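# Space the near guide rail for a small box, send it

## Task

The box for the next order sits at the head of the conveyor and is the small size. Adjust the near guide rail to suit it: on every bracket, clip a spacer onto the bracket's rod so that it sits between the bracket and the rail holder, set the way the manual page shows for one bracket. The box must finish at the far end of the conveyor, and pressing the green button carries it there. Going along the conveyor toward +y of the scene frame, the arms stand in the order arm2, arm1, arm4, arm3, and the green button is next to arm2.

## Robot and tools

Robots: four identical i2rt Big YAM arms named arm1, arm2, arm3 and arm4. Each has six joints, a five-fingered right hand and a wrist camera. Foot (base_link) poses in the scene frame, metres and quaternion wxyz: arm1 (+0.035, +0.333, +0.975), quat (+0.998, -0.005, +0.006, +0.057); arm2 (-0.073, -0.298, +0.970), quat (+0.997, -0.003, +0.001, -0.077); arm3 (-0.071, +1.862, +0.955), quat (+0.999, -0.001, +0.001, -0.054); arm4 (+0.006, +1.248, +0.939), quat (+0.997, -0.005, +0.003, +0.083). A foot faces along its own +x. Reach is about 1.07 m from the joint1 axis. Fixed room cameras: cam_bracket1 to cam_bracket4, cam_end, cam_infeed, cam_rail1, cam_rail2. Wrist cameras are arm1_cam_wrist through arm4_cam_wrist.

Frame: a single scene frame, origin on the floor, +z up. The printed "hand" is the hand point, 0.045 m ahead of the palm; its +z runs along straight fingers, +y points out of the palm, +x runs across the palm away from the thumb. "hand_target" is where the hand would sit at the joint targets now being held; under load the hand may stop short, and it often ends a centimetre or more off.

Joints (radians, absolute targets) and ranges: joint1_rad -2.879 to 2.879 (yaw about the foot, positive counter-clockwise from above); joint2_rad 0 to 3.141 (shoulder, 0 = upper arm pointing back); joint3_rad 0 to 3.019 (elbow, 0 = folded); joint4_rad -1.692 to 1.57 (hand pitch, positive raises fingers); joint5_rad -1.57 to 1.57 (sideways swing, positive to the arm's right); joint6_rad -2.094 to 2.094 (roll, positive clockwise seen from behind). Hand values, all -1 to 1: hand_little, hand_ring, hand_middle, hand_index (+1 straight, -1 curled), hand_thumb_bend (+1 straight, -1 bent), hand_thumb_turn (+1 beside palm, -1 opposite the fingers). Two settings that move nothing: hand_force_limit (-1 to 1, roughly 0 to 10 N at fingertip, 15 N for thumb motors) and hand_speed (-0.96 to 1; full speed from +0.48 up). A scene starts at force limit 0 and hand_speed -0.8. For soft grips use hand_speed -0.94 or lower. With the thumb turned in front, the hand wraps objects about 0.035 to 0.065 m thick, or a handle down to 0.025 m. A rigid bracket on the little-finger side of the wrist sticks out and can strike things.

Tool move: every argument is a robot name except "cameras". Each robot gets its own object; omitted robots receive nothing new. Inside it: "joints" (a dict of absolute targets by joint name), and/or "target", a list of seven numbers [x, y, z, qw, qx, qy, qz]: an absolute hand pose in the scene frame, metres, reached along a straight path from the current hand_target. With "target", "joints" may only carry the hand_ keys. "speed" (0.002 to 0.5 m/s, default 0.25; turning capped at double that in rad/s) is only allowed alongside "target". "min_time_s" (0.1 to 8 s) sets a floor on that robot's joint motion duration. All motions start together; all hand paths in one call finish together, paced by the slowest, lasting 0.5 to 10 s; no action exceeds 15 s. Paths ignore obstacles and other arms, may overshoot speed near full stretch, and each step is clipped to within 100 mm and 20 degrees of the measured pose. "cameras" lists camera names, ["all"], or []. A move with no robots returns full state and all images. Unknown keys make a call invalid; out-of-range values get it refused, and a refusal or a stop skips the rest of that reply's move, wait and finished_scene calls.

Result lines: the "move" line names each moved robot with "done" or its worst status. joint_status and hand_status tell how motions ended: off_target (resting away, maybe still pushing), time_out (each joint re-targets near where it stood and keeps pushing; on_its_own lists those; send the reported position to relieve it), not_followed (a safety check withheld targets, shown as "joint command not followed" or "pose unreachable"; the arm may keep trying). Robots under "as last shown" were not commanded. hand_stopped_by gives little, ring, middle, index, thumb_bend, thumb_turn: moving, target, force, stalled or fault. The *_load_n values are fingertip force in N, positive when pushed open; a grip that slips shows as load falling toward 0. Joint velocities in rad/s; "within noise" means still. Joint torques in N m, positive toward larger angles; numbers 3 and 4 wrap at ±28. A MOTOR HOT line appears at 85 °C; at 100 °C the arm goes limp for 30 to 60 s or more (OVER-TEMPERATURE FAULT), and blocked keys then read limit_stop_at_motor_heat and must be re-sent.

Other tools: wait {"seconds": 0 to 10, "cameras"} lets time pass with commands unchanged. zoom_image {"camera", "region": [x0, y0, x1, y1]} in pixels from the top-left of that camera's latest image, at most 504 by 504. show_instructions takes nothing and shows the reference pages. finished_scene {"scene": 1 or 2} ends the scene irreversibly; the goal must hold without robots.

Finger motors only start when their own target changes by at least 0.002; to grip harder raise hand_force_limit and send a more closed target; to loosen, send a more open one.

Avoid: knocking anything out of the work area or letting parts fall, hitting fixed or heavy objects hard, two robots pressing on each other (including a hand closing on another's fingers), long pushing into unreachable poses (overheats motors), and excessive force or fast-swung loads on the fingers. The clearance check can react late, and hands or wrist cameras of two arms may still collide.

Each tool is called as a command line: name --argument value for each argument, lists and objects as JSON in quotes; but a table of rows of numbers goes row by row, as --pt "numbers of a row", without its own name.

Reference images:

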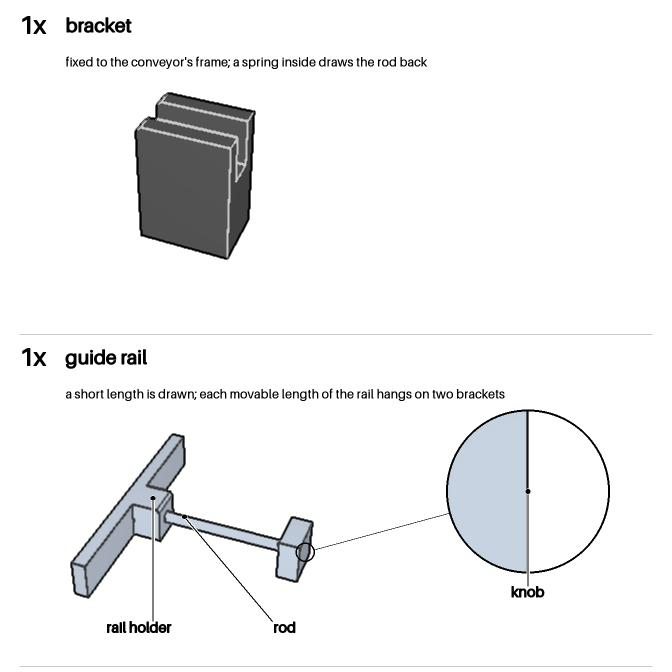

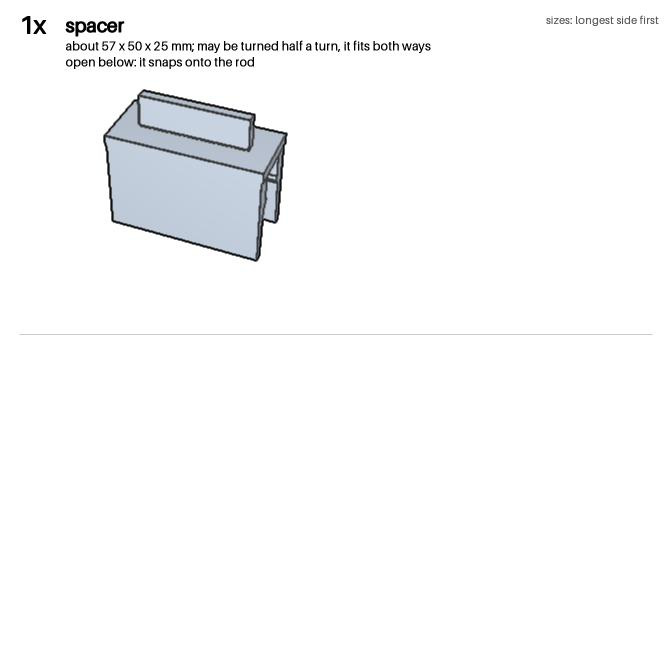

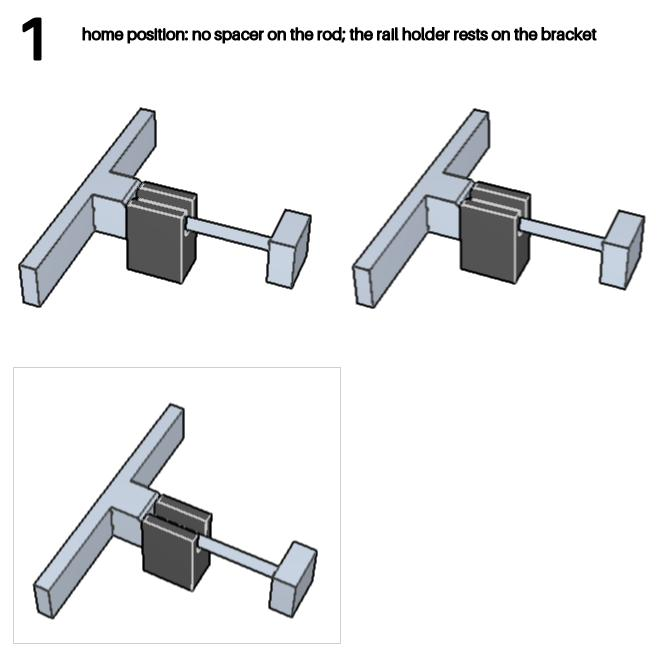

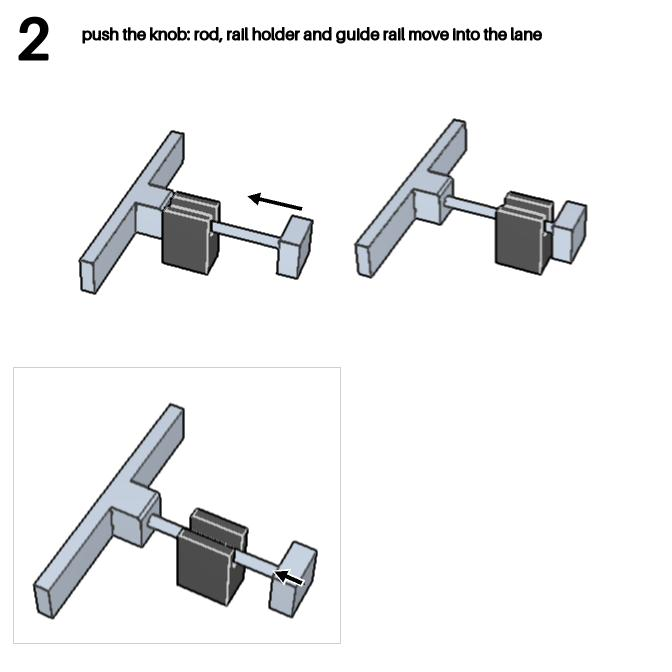

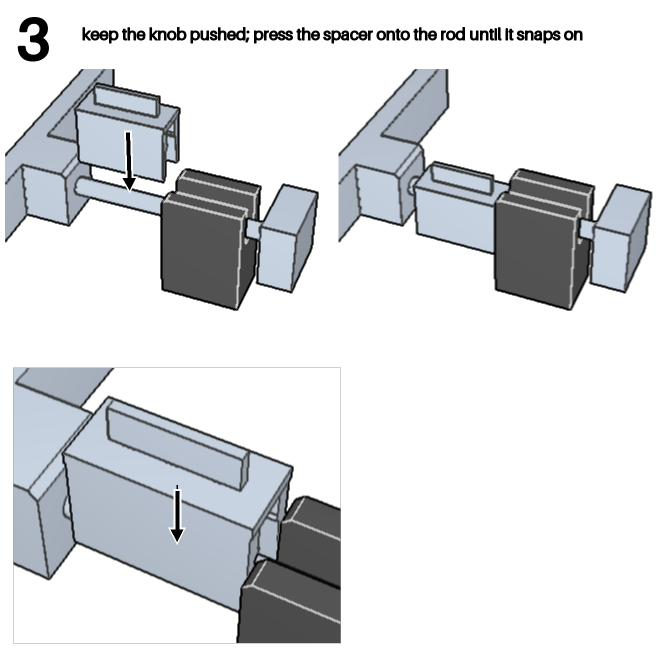

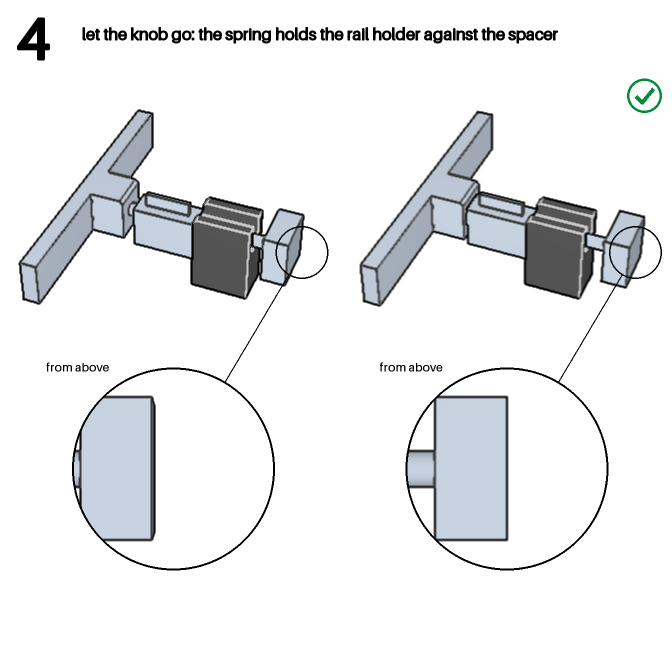

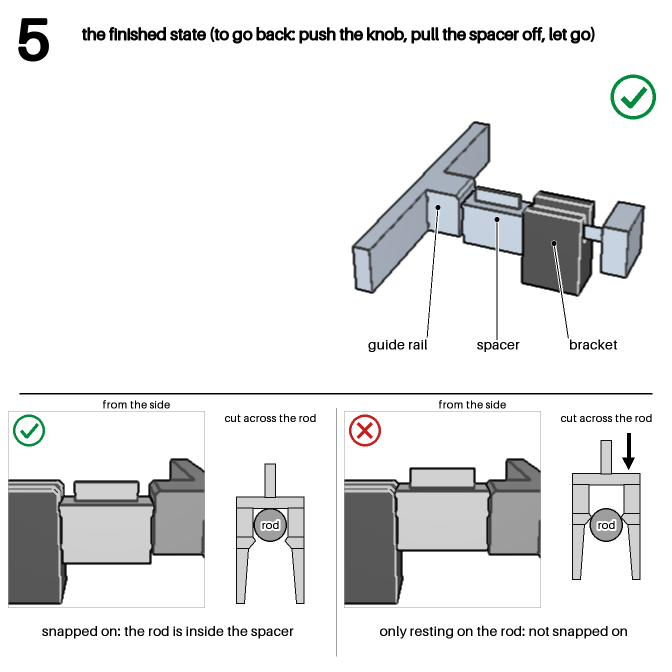

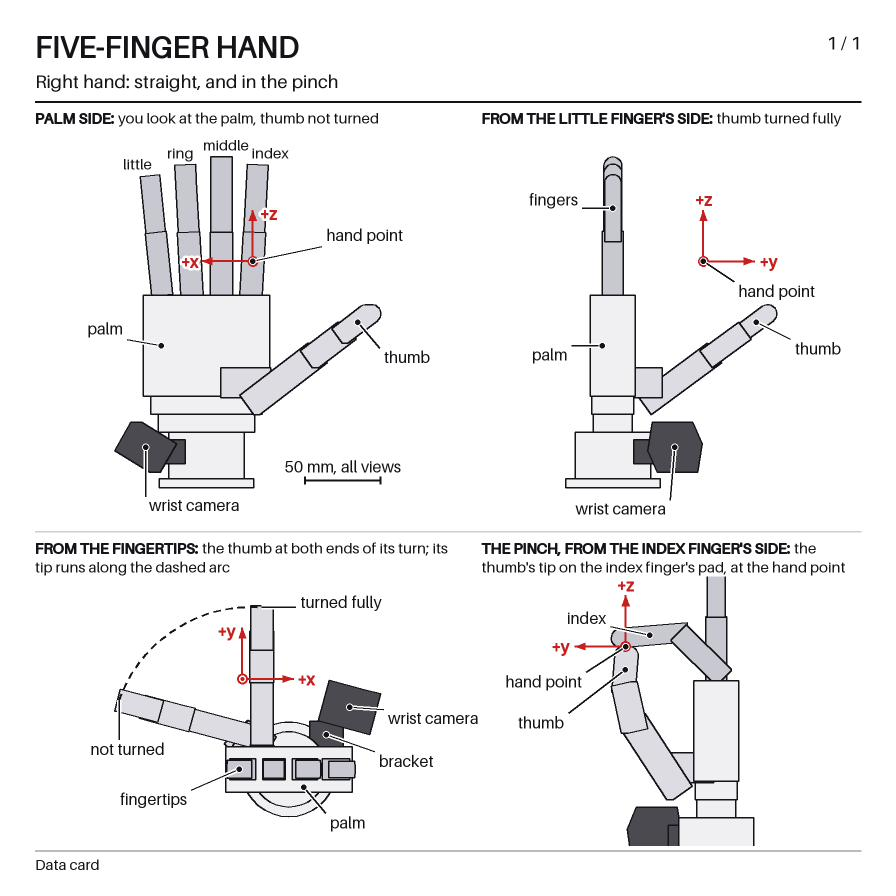

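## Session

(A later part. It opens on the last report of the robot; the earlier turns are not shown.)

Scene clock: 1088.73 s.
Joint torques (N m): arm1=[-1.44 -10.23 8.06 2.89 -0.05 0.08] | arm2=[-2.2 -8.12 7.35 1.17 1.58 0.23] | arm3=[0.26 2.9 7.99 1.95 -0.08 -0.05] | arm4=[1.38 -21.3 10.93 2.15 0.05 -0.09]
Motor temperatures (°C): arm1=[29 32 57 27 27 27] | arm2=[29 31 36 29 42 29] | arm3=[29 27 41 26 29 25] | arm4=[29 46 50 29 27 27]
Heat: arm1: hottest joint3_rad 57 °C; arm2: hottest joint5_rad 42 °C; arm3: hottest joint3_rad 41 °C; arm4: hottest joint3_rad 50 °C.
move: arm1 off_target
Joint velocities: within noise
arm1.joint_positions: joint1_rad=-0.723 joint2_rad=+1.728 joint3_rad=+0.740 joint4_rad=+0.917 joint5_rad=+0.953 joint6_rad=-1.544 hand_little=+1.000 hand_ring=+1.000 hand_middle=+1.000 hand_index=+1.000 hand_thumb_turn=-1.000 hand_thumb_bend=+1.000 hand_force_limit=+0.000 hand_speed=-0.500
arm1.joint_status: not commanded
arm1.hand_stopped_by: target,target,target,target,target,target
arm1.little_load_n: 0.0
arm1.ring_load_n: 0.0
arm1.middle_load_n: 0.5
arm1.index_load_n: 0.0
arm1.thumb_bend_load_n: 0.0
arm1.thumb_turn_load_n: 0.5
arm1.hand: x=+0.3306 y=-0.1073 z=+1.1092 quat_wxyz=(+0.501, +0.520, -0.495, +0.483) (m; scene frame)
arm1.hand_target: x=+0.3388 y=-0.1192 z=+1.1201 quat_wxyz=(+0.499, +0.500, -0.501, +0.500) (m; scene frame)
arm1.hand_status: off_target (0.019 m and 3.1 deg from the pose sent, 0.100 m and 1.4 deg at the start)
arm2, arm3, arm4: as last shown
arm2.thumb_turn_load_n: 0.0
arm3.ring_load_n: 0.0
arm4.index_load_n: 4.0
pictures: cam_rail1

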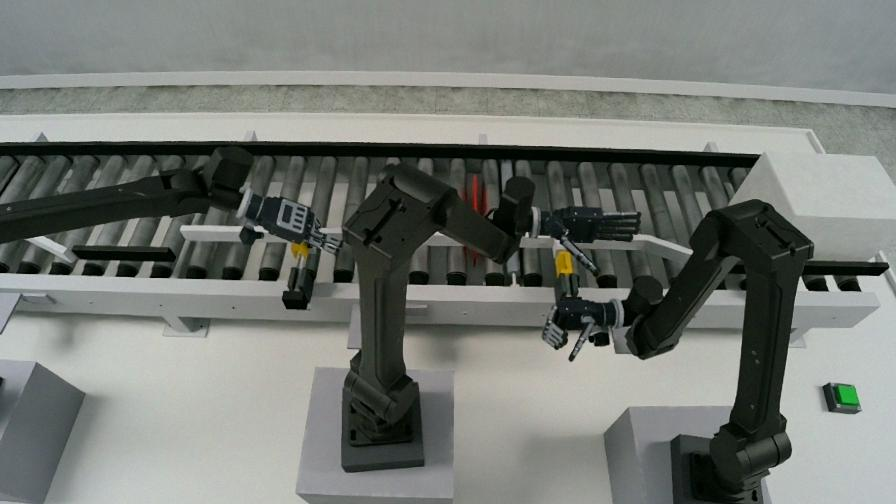

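move --cameras '["cam_bracket1","arm4_cam_wrist","cam_rail1"]'

Scene clock: 1106.73 s.
Joint torques (N m): arm1=[-1.55 -10.46 8.24 2.96 -0.06 0.12] | arm2=[-2.2 -8.18 7.35 1.14 1.58 0.23] | arm3=[0.26 2.84 7.98 1.96 -0.08 -0.05] | arm4=[1.32 -21.13 10.93 2.17 0.06 -0.09]
Motor temperatures (°C): arm1=[29 32 54 27 27 27] | arm2=[29 31 36 29 42 29] | arm3=[29 27 41 26 29 25] | arm4=[29 46 50 29 27 27]
Heat: arm1: hottest joint3_rad 54 °C; arm2: hottest joint5_rad 42 °C; arm3: hottest joint3_rad 41 °C; arm4: hottest joint3_rad 50 °C.
Joint velocities: within noise
arm1.joint_positions: joint1_rad=-0.722 joint2_rad=+1.728 joint3_rad=+0.740 joint4_rad=+0.917 joint5_rad=+0.953 joint6_rad=-1.544 hand_little=+1.000 hand_ring=+1.000 hand_middle=+1.000 hand_index=+1.000 hand_thumb_turn=-1.000 hand_thumb_bend=+1.000 hand_force_limit=+0.000 hand_speed=-0.500
arm1.joint_status: not commanded
arm1.hand_stopped_by: target,target,target,target,target,target
arm1.little_load_n: 0.0
arm1.ring_load_n: 0.0
arm1.middle_load_n: 0.0
arm1.index_load_n: 0.0
arm1.thumb_bend_load_n: 0.0
arm1.thumb_turn_load_n: 0.0
arm1.hand: x=+0.3313 y=-0.1069 z=+1.1092 quat_wxyz=(+0.501, +0.520, -0.495, +0.484) (m; scene frame)
arm1.hand_target: x=+0.3395 y=-0.1187 z=+1.1201 quat_wxyz=(+0.499, +0.501, -0.501, +0.500) (m; scene frame)
arm1.hand_status: off_target (0.019 m and 3.1 deg from the pose sent, 0.100 m and 1.4 deg at the start)
arm2.joint_positions: joint1_rad=+0.494 joint2_rad=+2.151 joint3_rad=+0.549 joint4_rad=+1.537 joint5_rad=-1.306 joint6_rad=+1.548 hand_little=-0.700 hand_ring=-0.700 hand_middle=-0.700 hand_index=-0.700 hand_thumb_turn=-1.000 hand_thumb_bend=+1.000 hand_force_limit=+0.000 hand_speed=-0.800
arm2.joint_status: not commanded
arm2.hand_stopped_by: target,target,target,target,target,target
arm2.little_load_n: 0.0
arm2.ring_load_n: 0.0
arm2.middle_load_n: 0.0
arm2.index_load_n: 0.0
arm2.thumb_bend_load_n: 0.0
arm2.thumb_turn_load_n: -0.5
arm2.hand: x=+0.1823 y=+0.0074 z=+1.0211 quat_wxyz=(-0.464, +0.514, -0.497, -0.523) (m; scene frame)
arm2.hand_target: x=+0.2301 y=+0.0095 z=+1.0288 quat_wxyz=(-0.500, +0.500, -0.500, -0.500) (m; scene frame)
arm2.hand_status: not commanded
arm3.joint_positions: joint1_rad=-0.183 joint2_rad=+0.625 joint3_rad=+1.366 joint4_rad=-1.295 joint5_rad=-0.032 joint6_rad=-1.282 hand_little=+1.000 hand_ring=+1.000 hand_middle=+1.000 hand_index=+1.000 hand_thumb_turn=+1.000 hand_thumb_bend=+1.000 hand_force_limit=+0.000 hand_speed=-0.800
arm3.joint_status: not commanded
arm3.hand_stopped_by: target,target,target,target,target,target
arm3.little_load_n: 0.0
arm3.ring_load_n: 0.0
arm3.middle_load_n: 0.0
arm3.index_load_n: 0.0
arm3.thumb_bend_load_n: 0.0
arm3.thumb_turn_load_n: 0.0
arm3.hand: x=+0.1497 y=+1.7528 z=+1.4379 quat_wxyz=(-0.013, +0.840, -0.241, +0.485) (m; scene frame)
arm3.hand_target: x=+0.1486 y=+1.7531 z=+1.4470 quat_wxyz=(-0.012, +0.835, -0.240, +0.494) (m; scene frame)
arm3.hand_status: not commanded
arm4.joint_positions: joint1_rad=-1.172 joint2_rad=+2.110 joint3_rad=+1.829 joint4_rad=-0.348 joint5_rad=+0.445 joint6_rad=+0.295 hand_little=+1.000 hand_ring=+1.000 hand_middle=-0.125 hand_index=-0.153 hand_thumb_turn=-1.000 hand_thumb_bend=+0.550 hand_force_limit=-0.100 hand_speed=-0.940
arm4.joint_status: not commanded
arm4.hand_stopped_by: target,target,force,force,force,target
arm4.little_load_n: 0.0
arm4.ring_load_n: 0.0
arm4.middle_load_n: 3.5
arm4.index_load_n: 4.5
arm4.thumb_bend_load_n: 8.0
arm4.thumb_turn_load_n: -2.5
arm4.hand: x=+0.4166 y=+0.5253 z=+1.0623 quat_wxyz=(-0.004, +0.019, -0.872, +0.489) (m; scene frame)
arm4.hand_target: x=+0.4231 y=+0.5234 z=+1.0781 quat_wxyz=(-0.013, +0.023, -0.864, +0.503) (m; scene frame)
arm4.hand_status: not commanded
pictures: arm4_cam_wrist, cam_bracket1, cam_rail1

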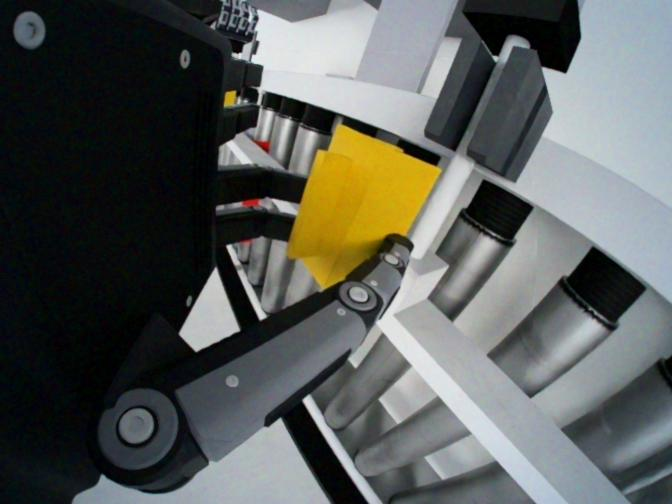

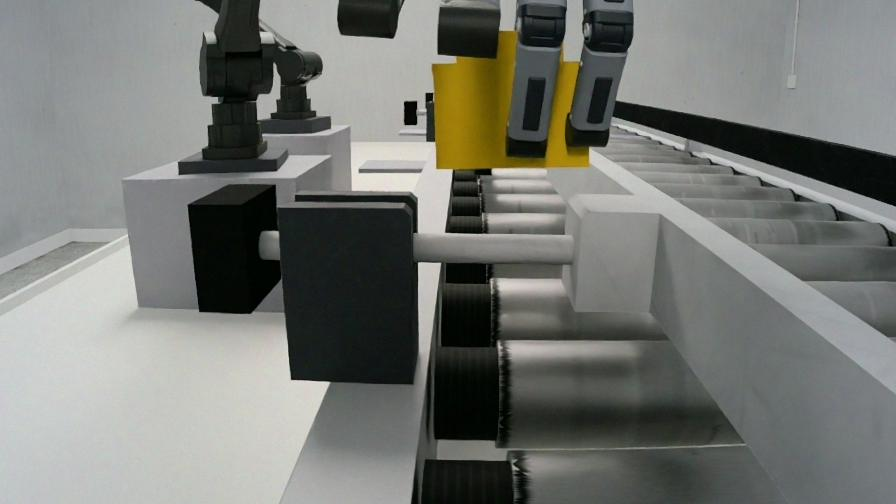

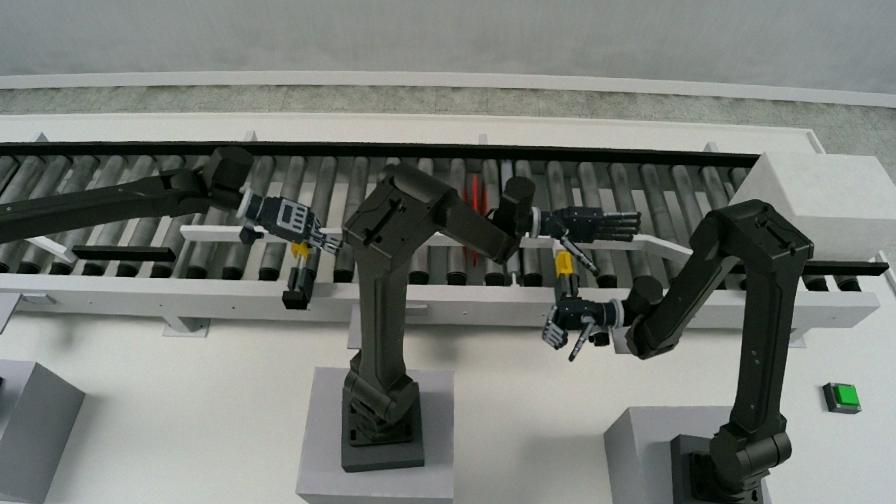

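zoom_image --camera "cam_rail1" --region '[260, 210, 340, 320]'

zoom_image --camera "arm4_cam_wrist" --region '[280, 60, 520, 300]'

Scaled by 4.582.

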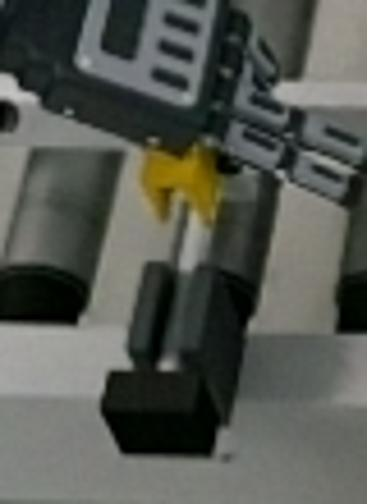

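Scaled by 2.100 from the camera's 672x504 image, which has a finer 960x720 frame.

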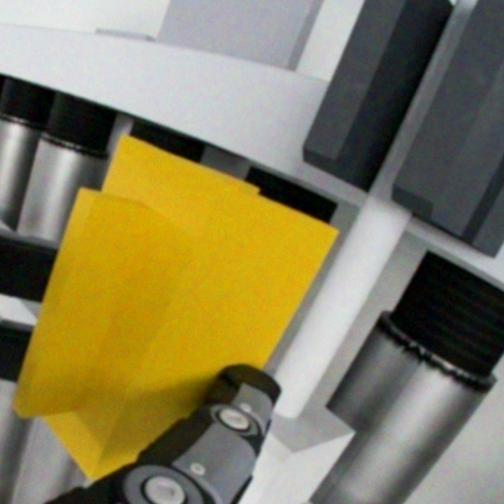

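move --arm4 '{"target":[0.4195,0.5285,1.063,-0.0041,0.0279,-0.864,0.503],"speed":0.05}' --cameras '["cam_bracket1","arm4_cam_wrist","cam_rail1"]'

Scene clock: 1133.37 s.
Joint torques (N m): arm1=[-0.97 -9.88 8.14 2.86 -0.1 0.16] | arm2=[-2.2 -8.18 7.35 1.17 1.58 0.23] | arm3=[0.26 2.84 7.99 1.95 -0.08 -0.05] | arm4=[1.73 -21.3 10.89 2.18 0.55 -0.15]
Motor temperatures (°C): arm1=[28 33 52 27 27 27] | arm2=[29 31 36 29 42 29] | arm3=[29 27 41 26 29 25] | arm4=[29 46 50 29 27 27]
Heat: arm1: hottest joint3_rad 52 °C; arm2: hottest joint5_rad 42 °C; arm3: hottest joint3_rad 41 °C; arm4: hottest joint3_rad 50 °C.
move: arm4 off_target
Joint velocities: within noise
arm1, arm2, arm3: as last shown
arm4.joint_positions: joint1_rad=-1.172 joint2_rad=+2.110 joint3_rad=+1.788 joint4_rad=-0.315 joint5_rad=+0.445 joint6_rad=+0.292 hand_little=+1.000 hand_ring=+1.000 hand_middle=-0.125 hand_index=-0.153 hand_thumb_turn=-1.000 hand_thumb_bend=+0.550 hand_force_limit=-0.100 hand_speed=-0.940
arm4.joint_status: not commanded
arm4.hand_stopped_by: target,target,force,force,force,target
arm4.little_load_n: 0.0
arm4.ring_load_n: 0.0
arm4.middle_load_n: 3.5
arm4.index_load_n: 4.0
arm4.thumb_bend_load_n: 8.0
arm4.thumb_turn_load_n: -2.5
arm4.hand: x=+0.4128 y=+0.5307 z=+1.0453 quat_wxyz=(-0.001, +0.021, -0.874, +0.486) (m; scene frame)
arm4.hand_target: x=+0.4193 y=+0.5288 z=+1.0630 quat_wxyz=(-0.004, +0.028, -0.864, +0.502) (m; scene frame)
arm4.hand_status: off_target (0.019 m and 2.4 deg from the pose sent, 0.004 m and 2.1 deg at the start)
pictures: arm4_cam_wrist, cam_bracket1, cam_rail1

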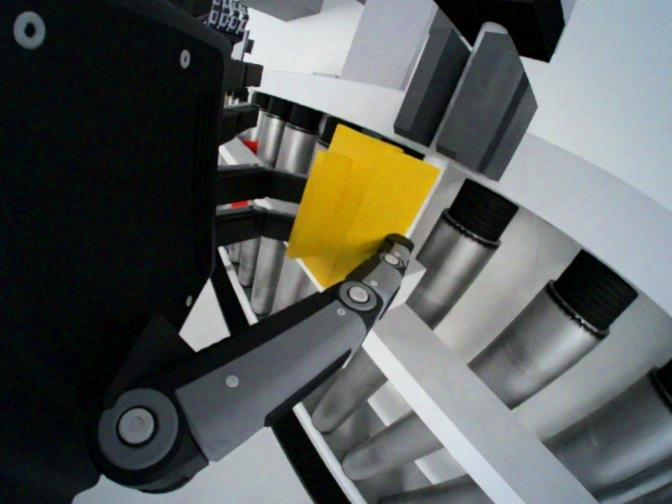

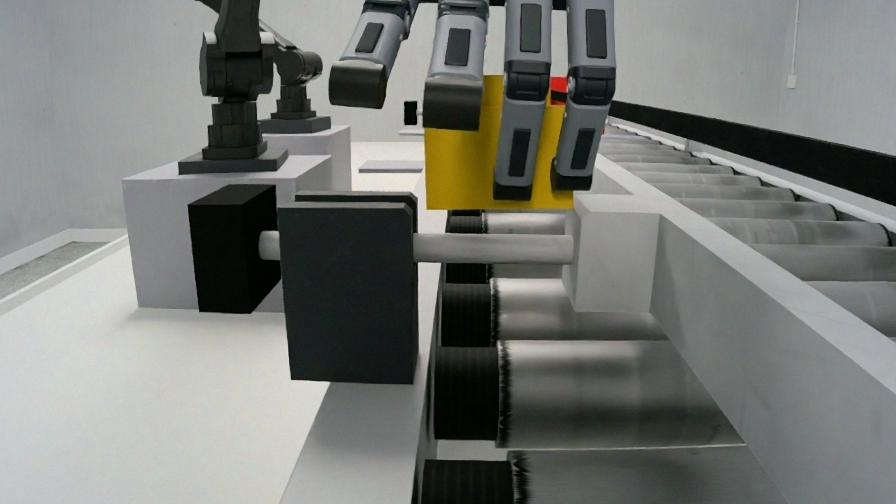

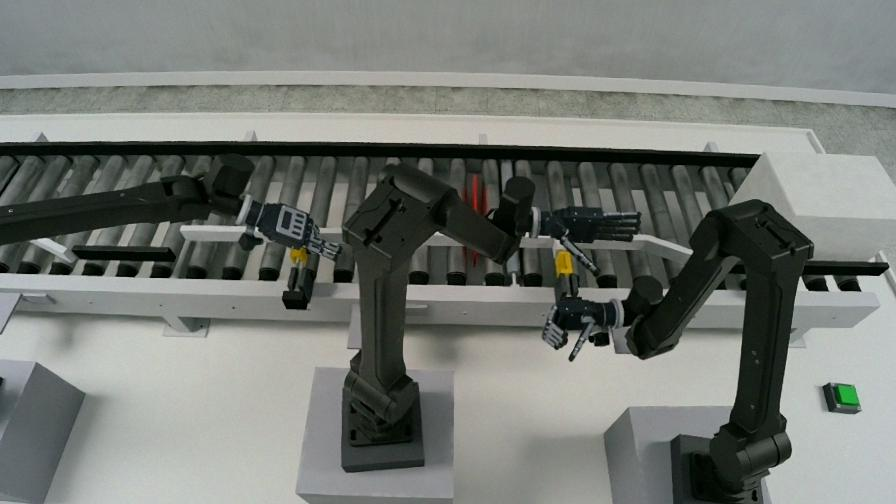

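zoom_image --camera "cam_bracket1" --region '[400, 150, 600, 320]'

zoom_image --camera "cam_rail1" --region '[270, 220, 330, 310]'

zoom_image --camera "arm4_cam_wrist" --region '[280, 60, 520, 300]'

Scaled by 2.520.

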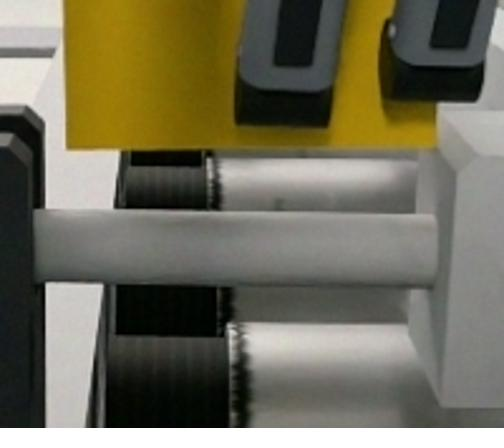

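Scaled by 5.600.

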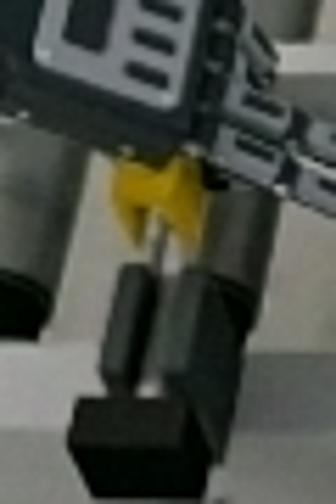

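Scaled by 2.100 from the camera's 672x504 image, which has a finer 960x720 frame.

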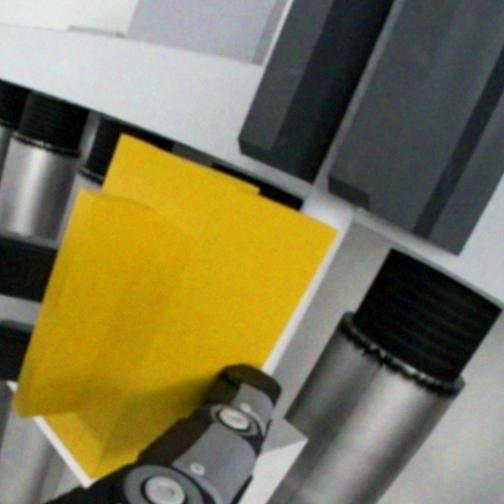

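move --arm4 '{"target":[0.4185,0.5320,1.050,-0.0041,0.0279,-0.864,0.503],"speed":0.05}' --cameras '["cam_bracket1","arm4_cam_wrist","cam_rail1"]'

zoom_image --camera "cam_rail1" --region '[270, 220, 330, 310]'

zoom_image --camera "cam_bracket1" --region '[400, 150, 600, 320]'

Scene clock: 1147.07 s.
Joint torques (N m): arm1=[-1.55 -10.34 8.1 2.82 -0.04 0.14] | arm2=[-2.14 -8.12 7.35 1.16 1.58 0.22] | arm3=[0.26 2.84 7.98 1.95 -0.08 -0.05] | arm4=[1.79 -21.01 10.77 2.14 0.56 -0.17]
Motor temperatures (°C): arm1=[28 33 51 27 27 27] | arm2=[29 31 36 29 42 29] | arm3=[29 27 41 26 29 25] | arm4=[29 46 48 29 27 27]
Heat: arm1: hottest joint3_rad 51 °C; arm2: hottest joint5_rad 42 °C; arm3: hottest joint3_rad 41 °C; arm4: hottest joint3_rad 48 °C.
move: arm4 off_target
Joint velocities: within noise
arm1, arm2, arm3: as last shown
arm2.thumb_turn_load_n: 0.0
arm4.joint_positions: joint1_rad=-1.172 joint2_rad=+2.110 joint3_rad=+1.756 joint4_rad=-0.280 joint5_rad=+0.447 joint6_rad=+0.292 hand_little=+1.000 hand_ring=+1.000 hand_middle=-0.125 hand_index=-0.153 hand_thumb_turn=-1.000 hand_thumb_bend=+0.550 hand_force_limit=-0.100 hand_speed=-0.940
arm4.joint_status: not commanded
arm4.hand_stopped_by: target,target,force,force,force,target
arm4.little_load_n: 0.0
arm4.ring_load_n: 0.0
arm4.middle_load_n: 3.5
arm4.index_load_n: 4.0
arm4.thumb_bend_load_n: 8.0
arm4.thumb_turn_load_n: -2.5
arm4.hand: x=+0.4106 y=+0.5334 z=+1.0343 quat_wxyz=(-0.001, +0.021, -0.873, +0.487) (m; scene frame)
arm4.hand_target: x=+0.4183 y=+0.5321 z=+1.0499 quat_wxyz=(-0.004, +0.028, -0.864, +0.503) (m; scene frame)
arm4.hand_status: off_target (0.018 m and 2.3 deg from the pose sent, 0.008 m and 2.4 deg at the start)
pictures: arm4_cam_wrist, cam_bracket1, cam_rail1

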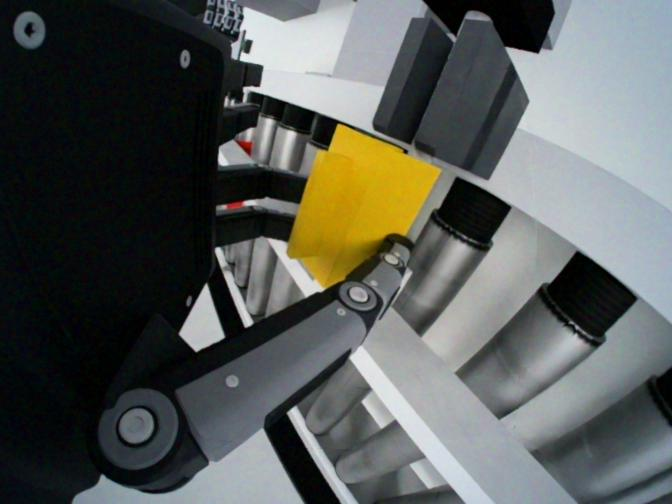

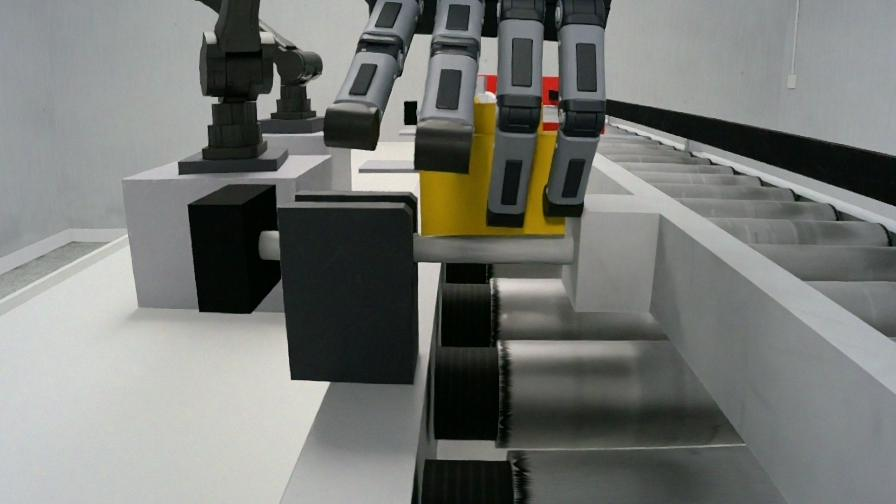

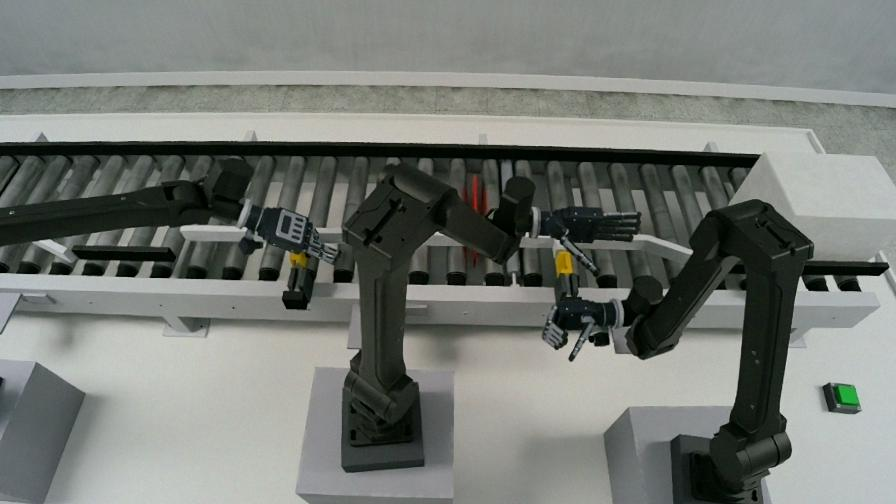

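Scaled by 5.600.

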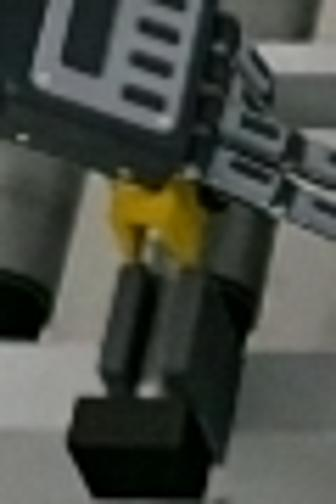

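Scaled by 2.520.

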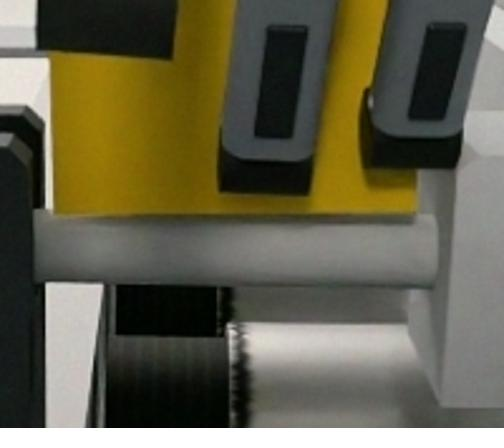

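move --arm4 '{"target":[0.4195,0.5322,1.038,-0.0041,0.0279,-0.864,0.503],"speed":0.05}' --cameras '["cam_bracket1","arm4_cam_wrist","cam_rail1"]'

zoom_image --camera "cam_rail1" --region '[270, 220, 330, 310]'

zoom_image --camera "cam_bracket1" --region '[400, 150, 600, 320]'

Scene clock: 1163.63 s.
Joint torques (N m): arm1=[-1.38 -10.05 8.05 2.8 -0.1 0.14] | arm2=[-2.2 -8.06 7.35 1.17 1.58 0.23] | arm3=[0.26 2.84 7.98 1.95 -0.07 -0.05] | arm4=[1.9 -20.01 10.63 2.18 0.54 -0.15]
Motor temperatures (°C): arm1=[28 33 50 27 27 27] | arm2=[29 31 36 29 42 29] | arm3=[29 27 41 26 29 25] | arm4=[29 46 48 29 27 27]
Heat: arm1: hottest joint3_rad 50 °C; arm2: hottest joint5_rad 42 °C; arm3: hottest joint3_rad 41 °C; arm4: hottest joint3_rad 48 °C.
move: arm4 done
Joint velocities: within noise
arm1, arm2, arm3: as last shown
arm1.thumb_turn_load_n: 0.5
arm2.thumb_turn_load_n: -0.5
arm4.joint_positions: joint1_rad=-1.172 joint2_rad=+2.110 joint3_rad=+1.743 joint4_rad=-0.256 joint5_rad=+0.448 joint6_rad=+0.292 hand_little=+1.000 hand_ring=+1.000 hand_middle=-0.125 hand_index=-0.153 hand_thumb_turn=-1.000 hand_thumb_bend=+0.550 hand_force_limit=-0.100 hand_speed=-0.940
arm4.joint_status: not commanded
arm4.hand_stopped_by: target,target,force,force,force,target
arm4.little_load_n: 0.0
arm4.ring_load_n: 0.0
arm4.middle_load_n: 3.5
arm4.index_load_n: 4.0
arm4.thumb_bend_load_n: 8.0
arm4.thumb_turn_load_n: -2.5
arm4.hand: x=+0.4107 y=+0.5326 z=+1.0323 quat_wxyz=(-0.003, +0.019, -0.870, +0.492) (m; scene frame)
arm4.hand_target: x=+0.4193 y=+0.5324 z=+1.0376 quat_wxyz=(-0.004, +0.028, -0.864, +0.503) (m; scene frame)
arm4.hand_status: done (0.010 m and 1.8 deg from the pose sent, 0.010 m and 2.3 deg at the start)
pictures: arm4_cam_wrist, cam_bracket1, cam_rail1

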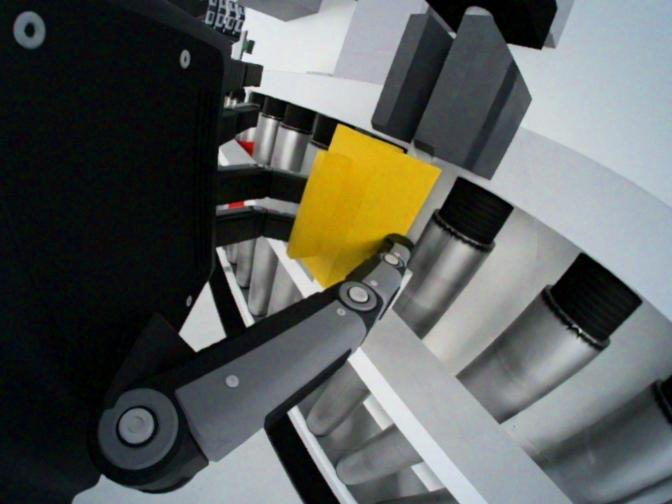

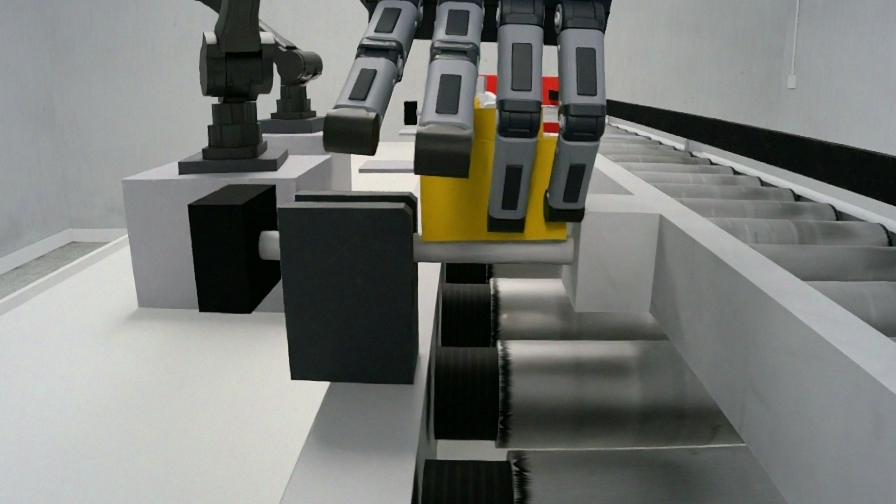

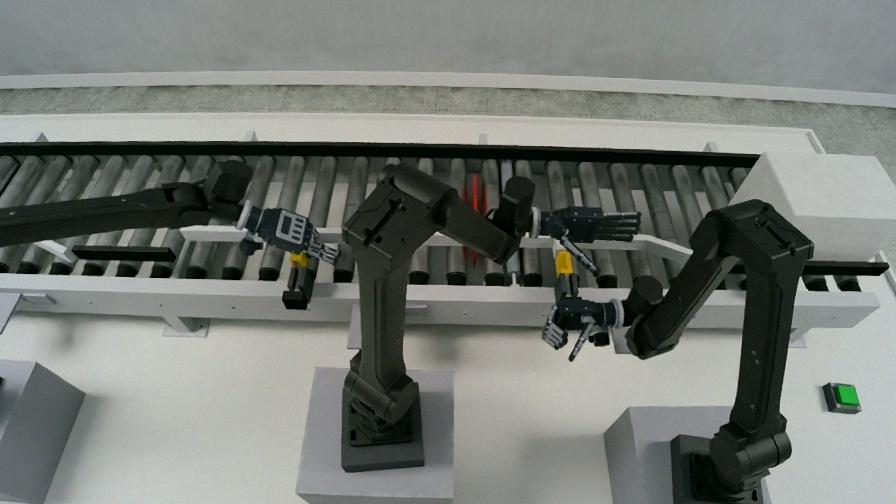

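Scaled by 5.600.

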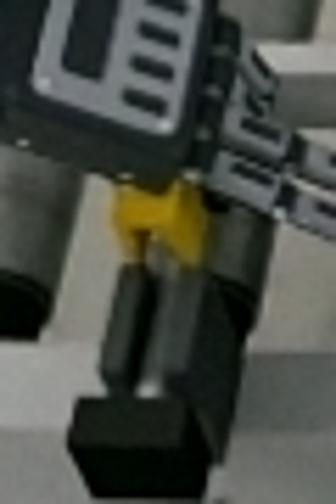

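Scaled by 2.520.

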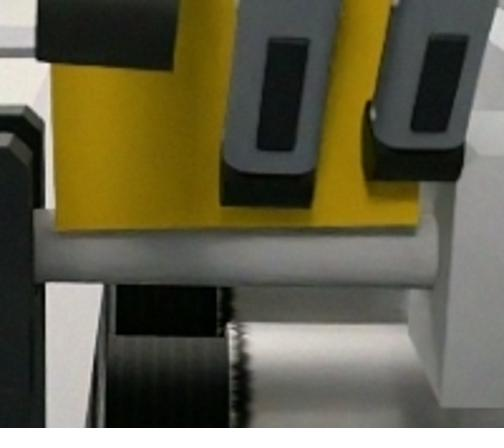

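move --arm4 '{"target":[0.4195,0.5325,1.026,-0.0041,0.0279,-0.864,0.503],"speed":0.05}' --cameras '["cam_bracket1","arm4_cam_wrist","cam_rail1"]'

zoom_image --camera "cam_bracket1" --region '[400, 150, 600, 320]'

zoom_image --camera "cam_rail1" --region '[270, 220, 330, 310]'

Scene clock: 1169.90 s.
Joint torques (N m): arm1=[-1.14 -10.7 8.06 2.86 -0.05 0.13] | arm2=[-2.26 -8.12 7.35 1.17 1.58 0.23] | arm3=[0.26 2.84 7.99 1.95 -0.08 -0.05] | arm4=[1.79 -19.02 10.61 2.18 0.52 -0.15]
Motor temperatures (°C): arm1=[28 33 50 27 27 27] | arm2=[29 31 36 29 42 29] | arm3=[29 27 41 26 29 25] | arm4=[29 45 48 29 27 27]
Heat: arm1: hottest joint3_rad 50 °C; arm2: hottest joint5_rad 42 °C; arm3: hottest joint3_rad 41 °C; arm4: hottest joint3_rad 48 °C.
move: arm4 done
Joint velocities: within noise
arm1, arm2, arm3: as last shown
arm4.joint_positions: joint1_rad=-1.172 joint2_rad=+2.110 joint3_rad=+1.730 joint4_rad=-0.231 joint5_rad=+0.448 joint6_rad=+0.292 hand_little=+1.000 hand_ring=+1.000 hand_middle=-0.125 hand_index=-0.153 hand_thumb_turn=-1.000 hand_thumb_bend=+0.550 hand_force_limit=-0.100 hand_speed=-0.940
arm4.joint_status: not commanded
arm4.hand_stopped_by: target,target,force,force,force,target
arm4.little_load_n: 0.0
arm4.ring_load_n: 0.0
arm4.middle_load_n: 4.0
arm4.index_load_n: 4.0
arm4.thumb_bend_load_n: 8.5
arm4.thumb_turn_load_n: -2.5
arm4.hand: x=+0.4108 y=+0.5324 z=+1.0294 quat_wxyz=(-0.006, +0.017, -0.868, +0.496) (m; scene frame)
arm4.hand_target: x=+0.4194 y=+0.5328 z=+1.0260 quat_wxyz=(-0.004, +0.028, -0.864, +0.503) (m; scene frame)
arm4.hand_status: done (0.009 m and 1.5 deg from the pose sent, 0.011 m and 1.8 deg at the start)
pictures: arm4_cam_wrist, cam_bracket1, cam_rail1

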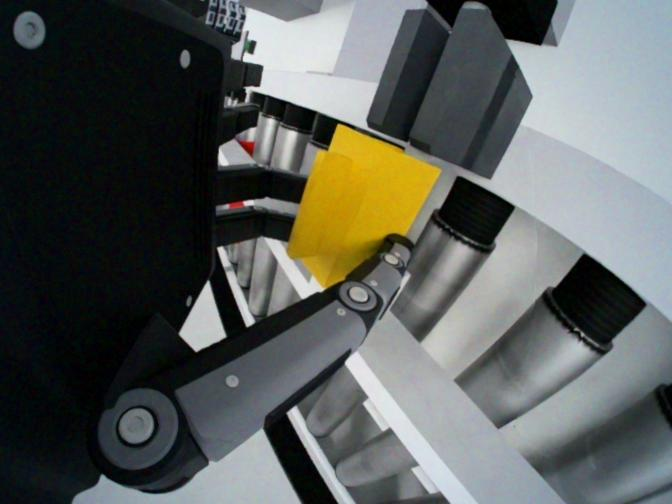

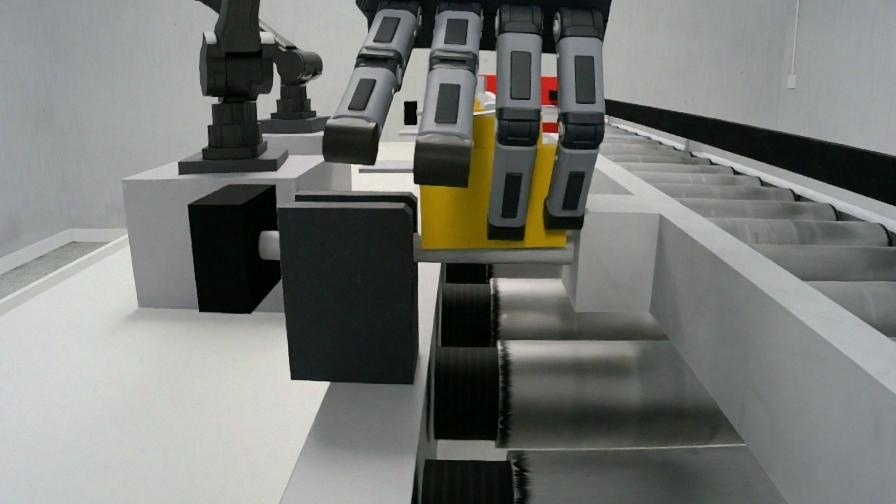

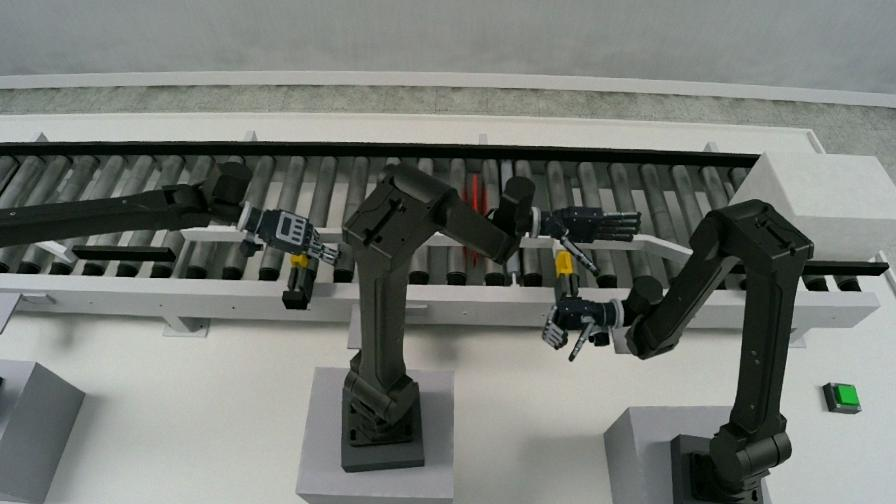

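Scaled by 2.520.

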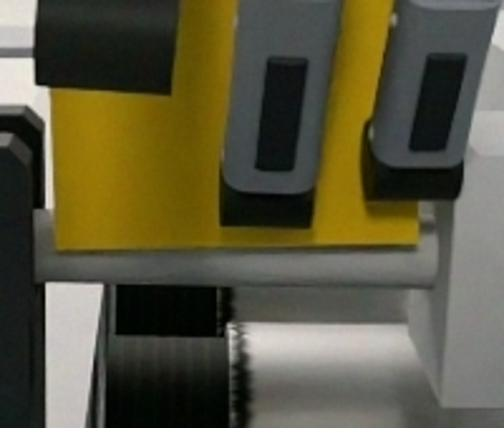

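Scaled by 5.600.

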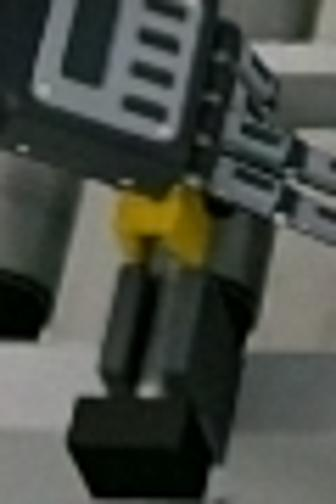

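move --arm4 '{"target":[0.4195,0.5325,1.018,-0.0041,0.0279,-0.864,0.503],"speed":0.05}' --cameras '["cam_bracket1"]'

Scene clock: 1174.23 s.
Joint torques (N m): arm1=[-1.55 -10.52 8.12 2.89 -0.05 0.13] | arm2=[-2.2 -8.12 7.34 1.14 1.58 0.23] | arm3=[0.21 2.84 7.99 1.96 -0.08 -0.05] | arm4=[1.9 -18.73 10.56 2.21 0.51 -0.16]
Motor temperatures (°C): arm1=[28 33 50 27 27 27] | arm2=[29 31 36 29 42 29] | arm3=[29 27 41 26 29 25] | arm4=[29 45 48 29 27 27]
Heat: arm1: hottest joint3_rad 50 °C; arm2: hottest joint5_rad 42 °C; arm3: hottest joint3_rad 41 °C; arm4: hottest joint3_rad 48 °C.
move: arm4 off_target
Joint velocities: arm1=[within noise] | arm2=[within noise] | arm3=[within noise] | arm4=[-0.005 -0.005 -0.007 -0.012 0.022 -0.154]
arm1, arm2, arm3: as last shown
arm1.middle_load_n: 0.5
arm4.joint_positions: joint1_rad=-1.172 joint2_rad=+2.113 joint3_rad=+1.722 joint4_rad=-0.214 joint5_rad=+0.450 joint6_rad=+0.288 hand_little=+1.000 hand_ring=+1.000 hand_middle=-0.125 hand_index=-0.153 hand_thumb_turn=-1.000 hand_thumb_bend=+0.550 hand_force_limit=-0.100 hand_speed=-0.940
arm4.joint_status: not commanded
arm4.hand_stopped_by: target,target,force,force,force,target
arm4.little_load_n: 0.0
arm4.ring_load_n: 0.0
arm4.middle_load_n: 3.5
arm4.index_load_n: 4.5
arm4.thumb_bend_load_n: 8.0
arm4.thumb_turn_load_n: -2.5
arm4.hand: x=+0.4105 y=+0.5318 z=+1.0260 quat_wxyz=(-0.005, +0.018, -0.867, +0.499) (m; scene frame)
arm4.hand_target: x=+0.4190 y=+0.5326 z=+1.0183 quat_wxyz=(-0.003, +0.030, -0.864, +0.503) (m; scene frame)
arm4.hand_status: off_target (0.012 m and 1.3 deg from the pose sent, 0.014 m and 1.5 deg at the start)
pictures: cam_bracket1

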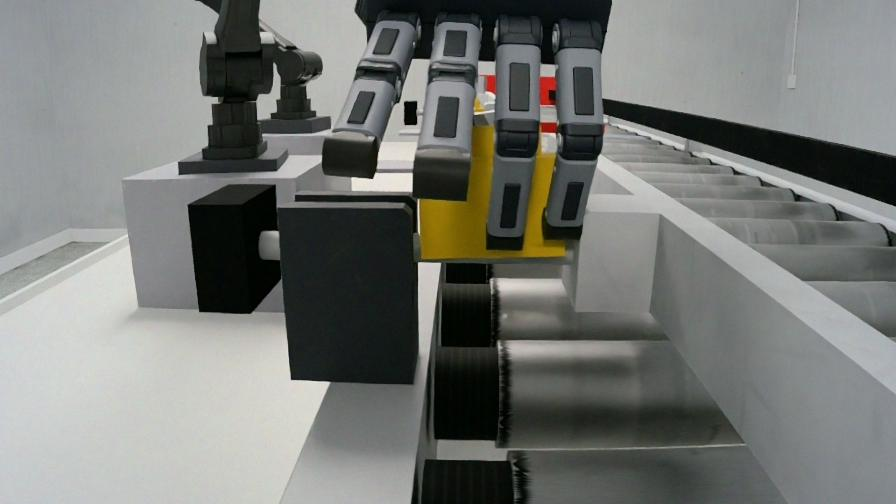

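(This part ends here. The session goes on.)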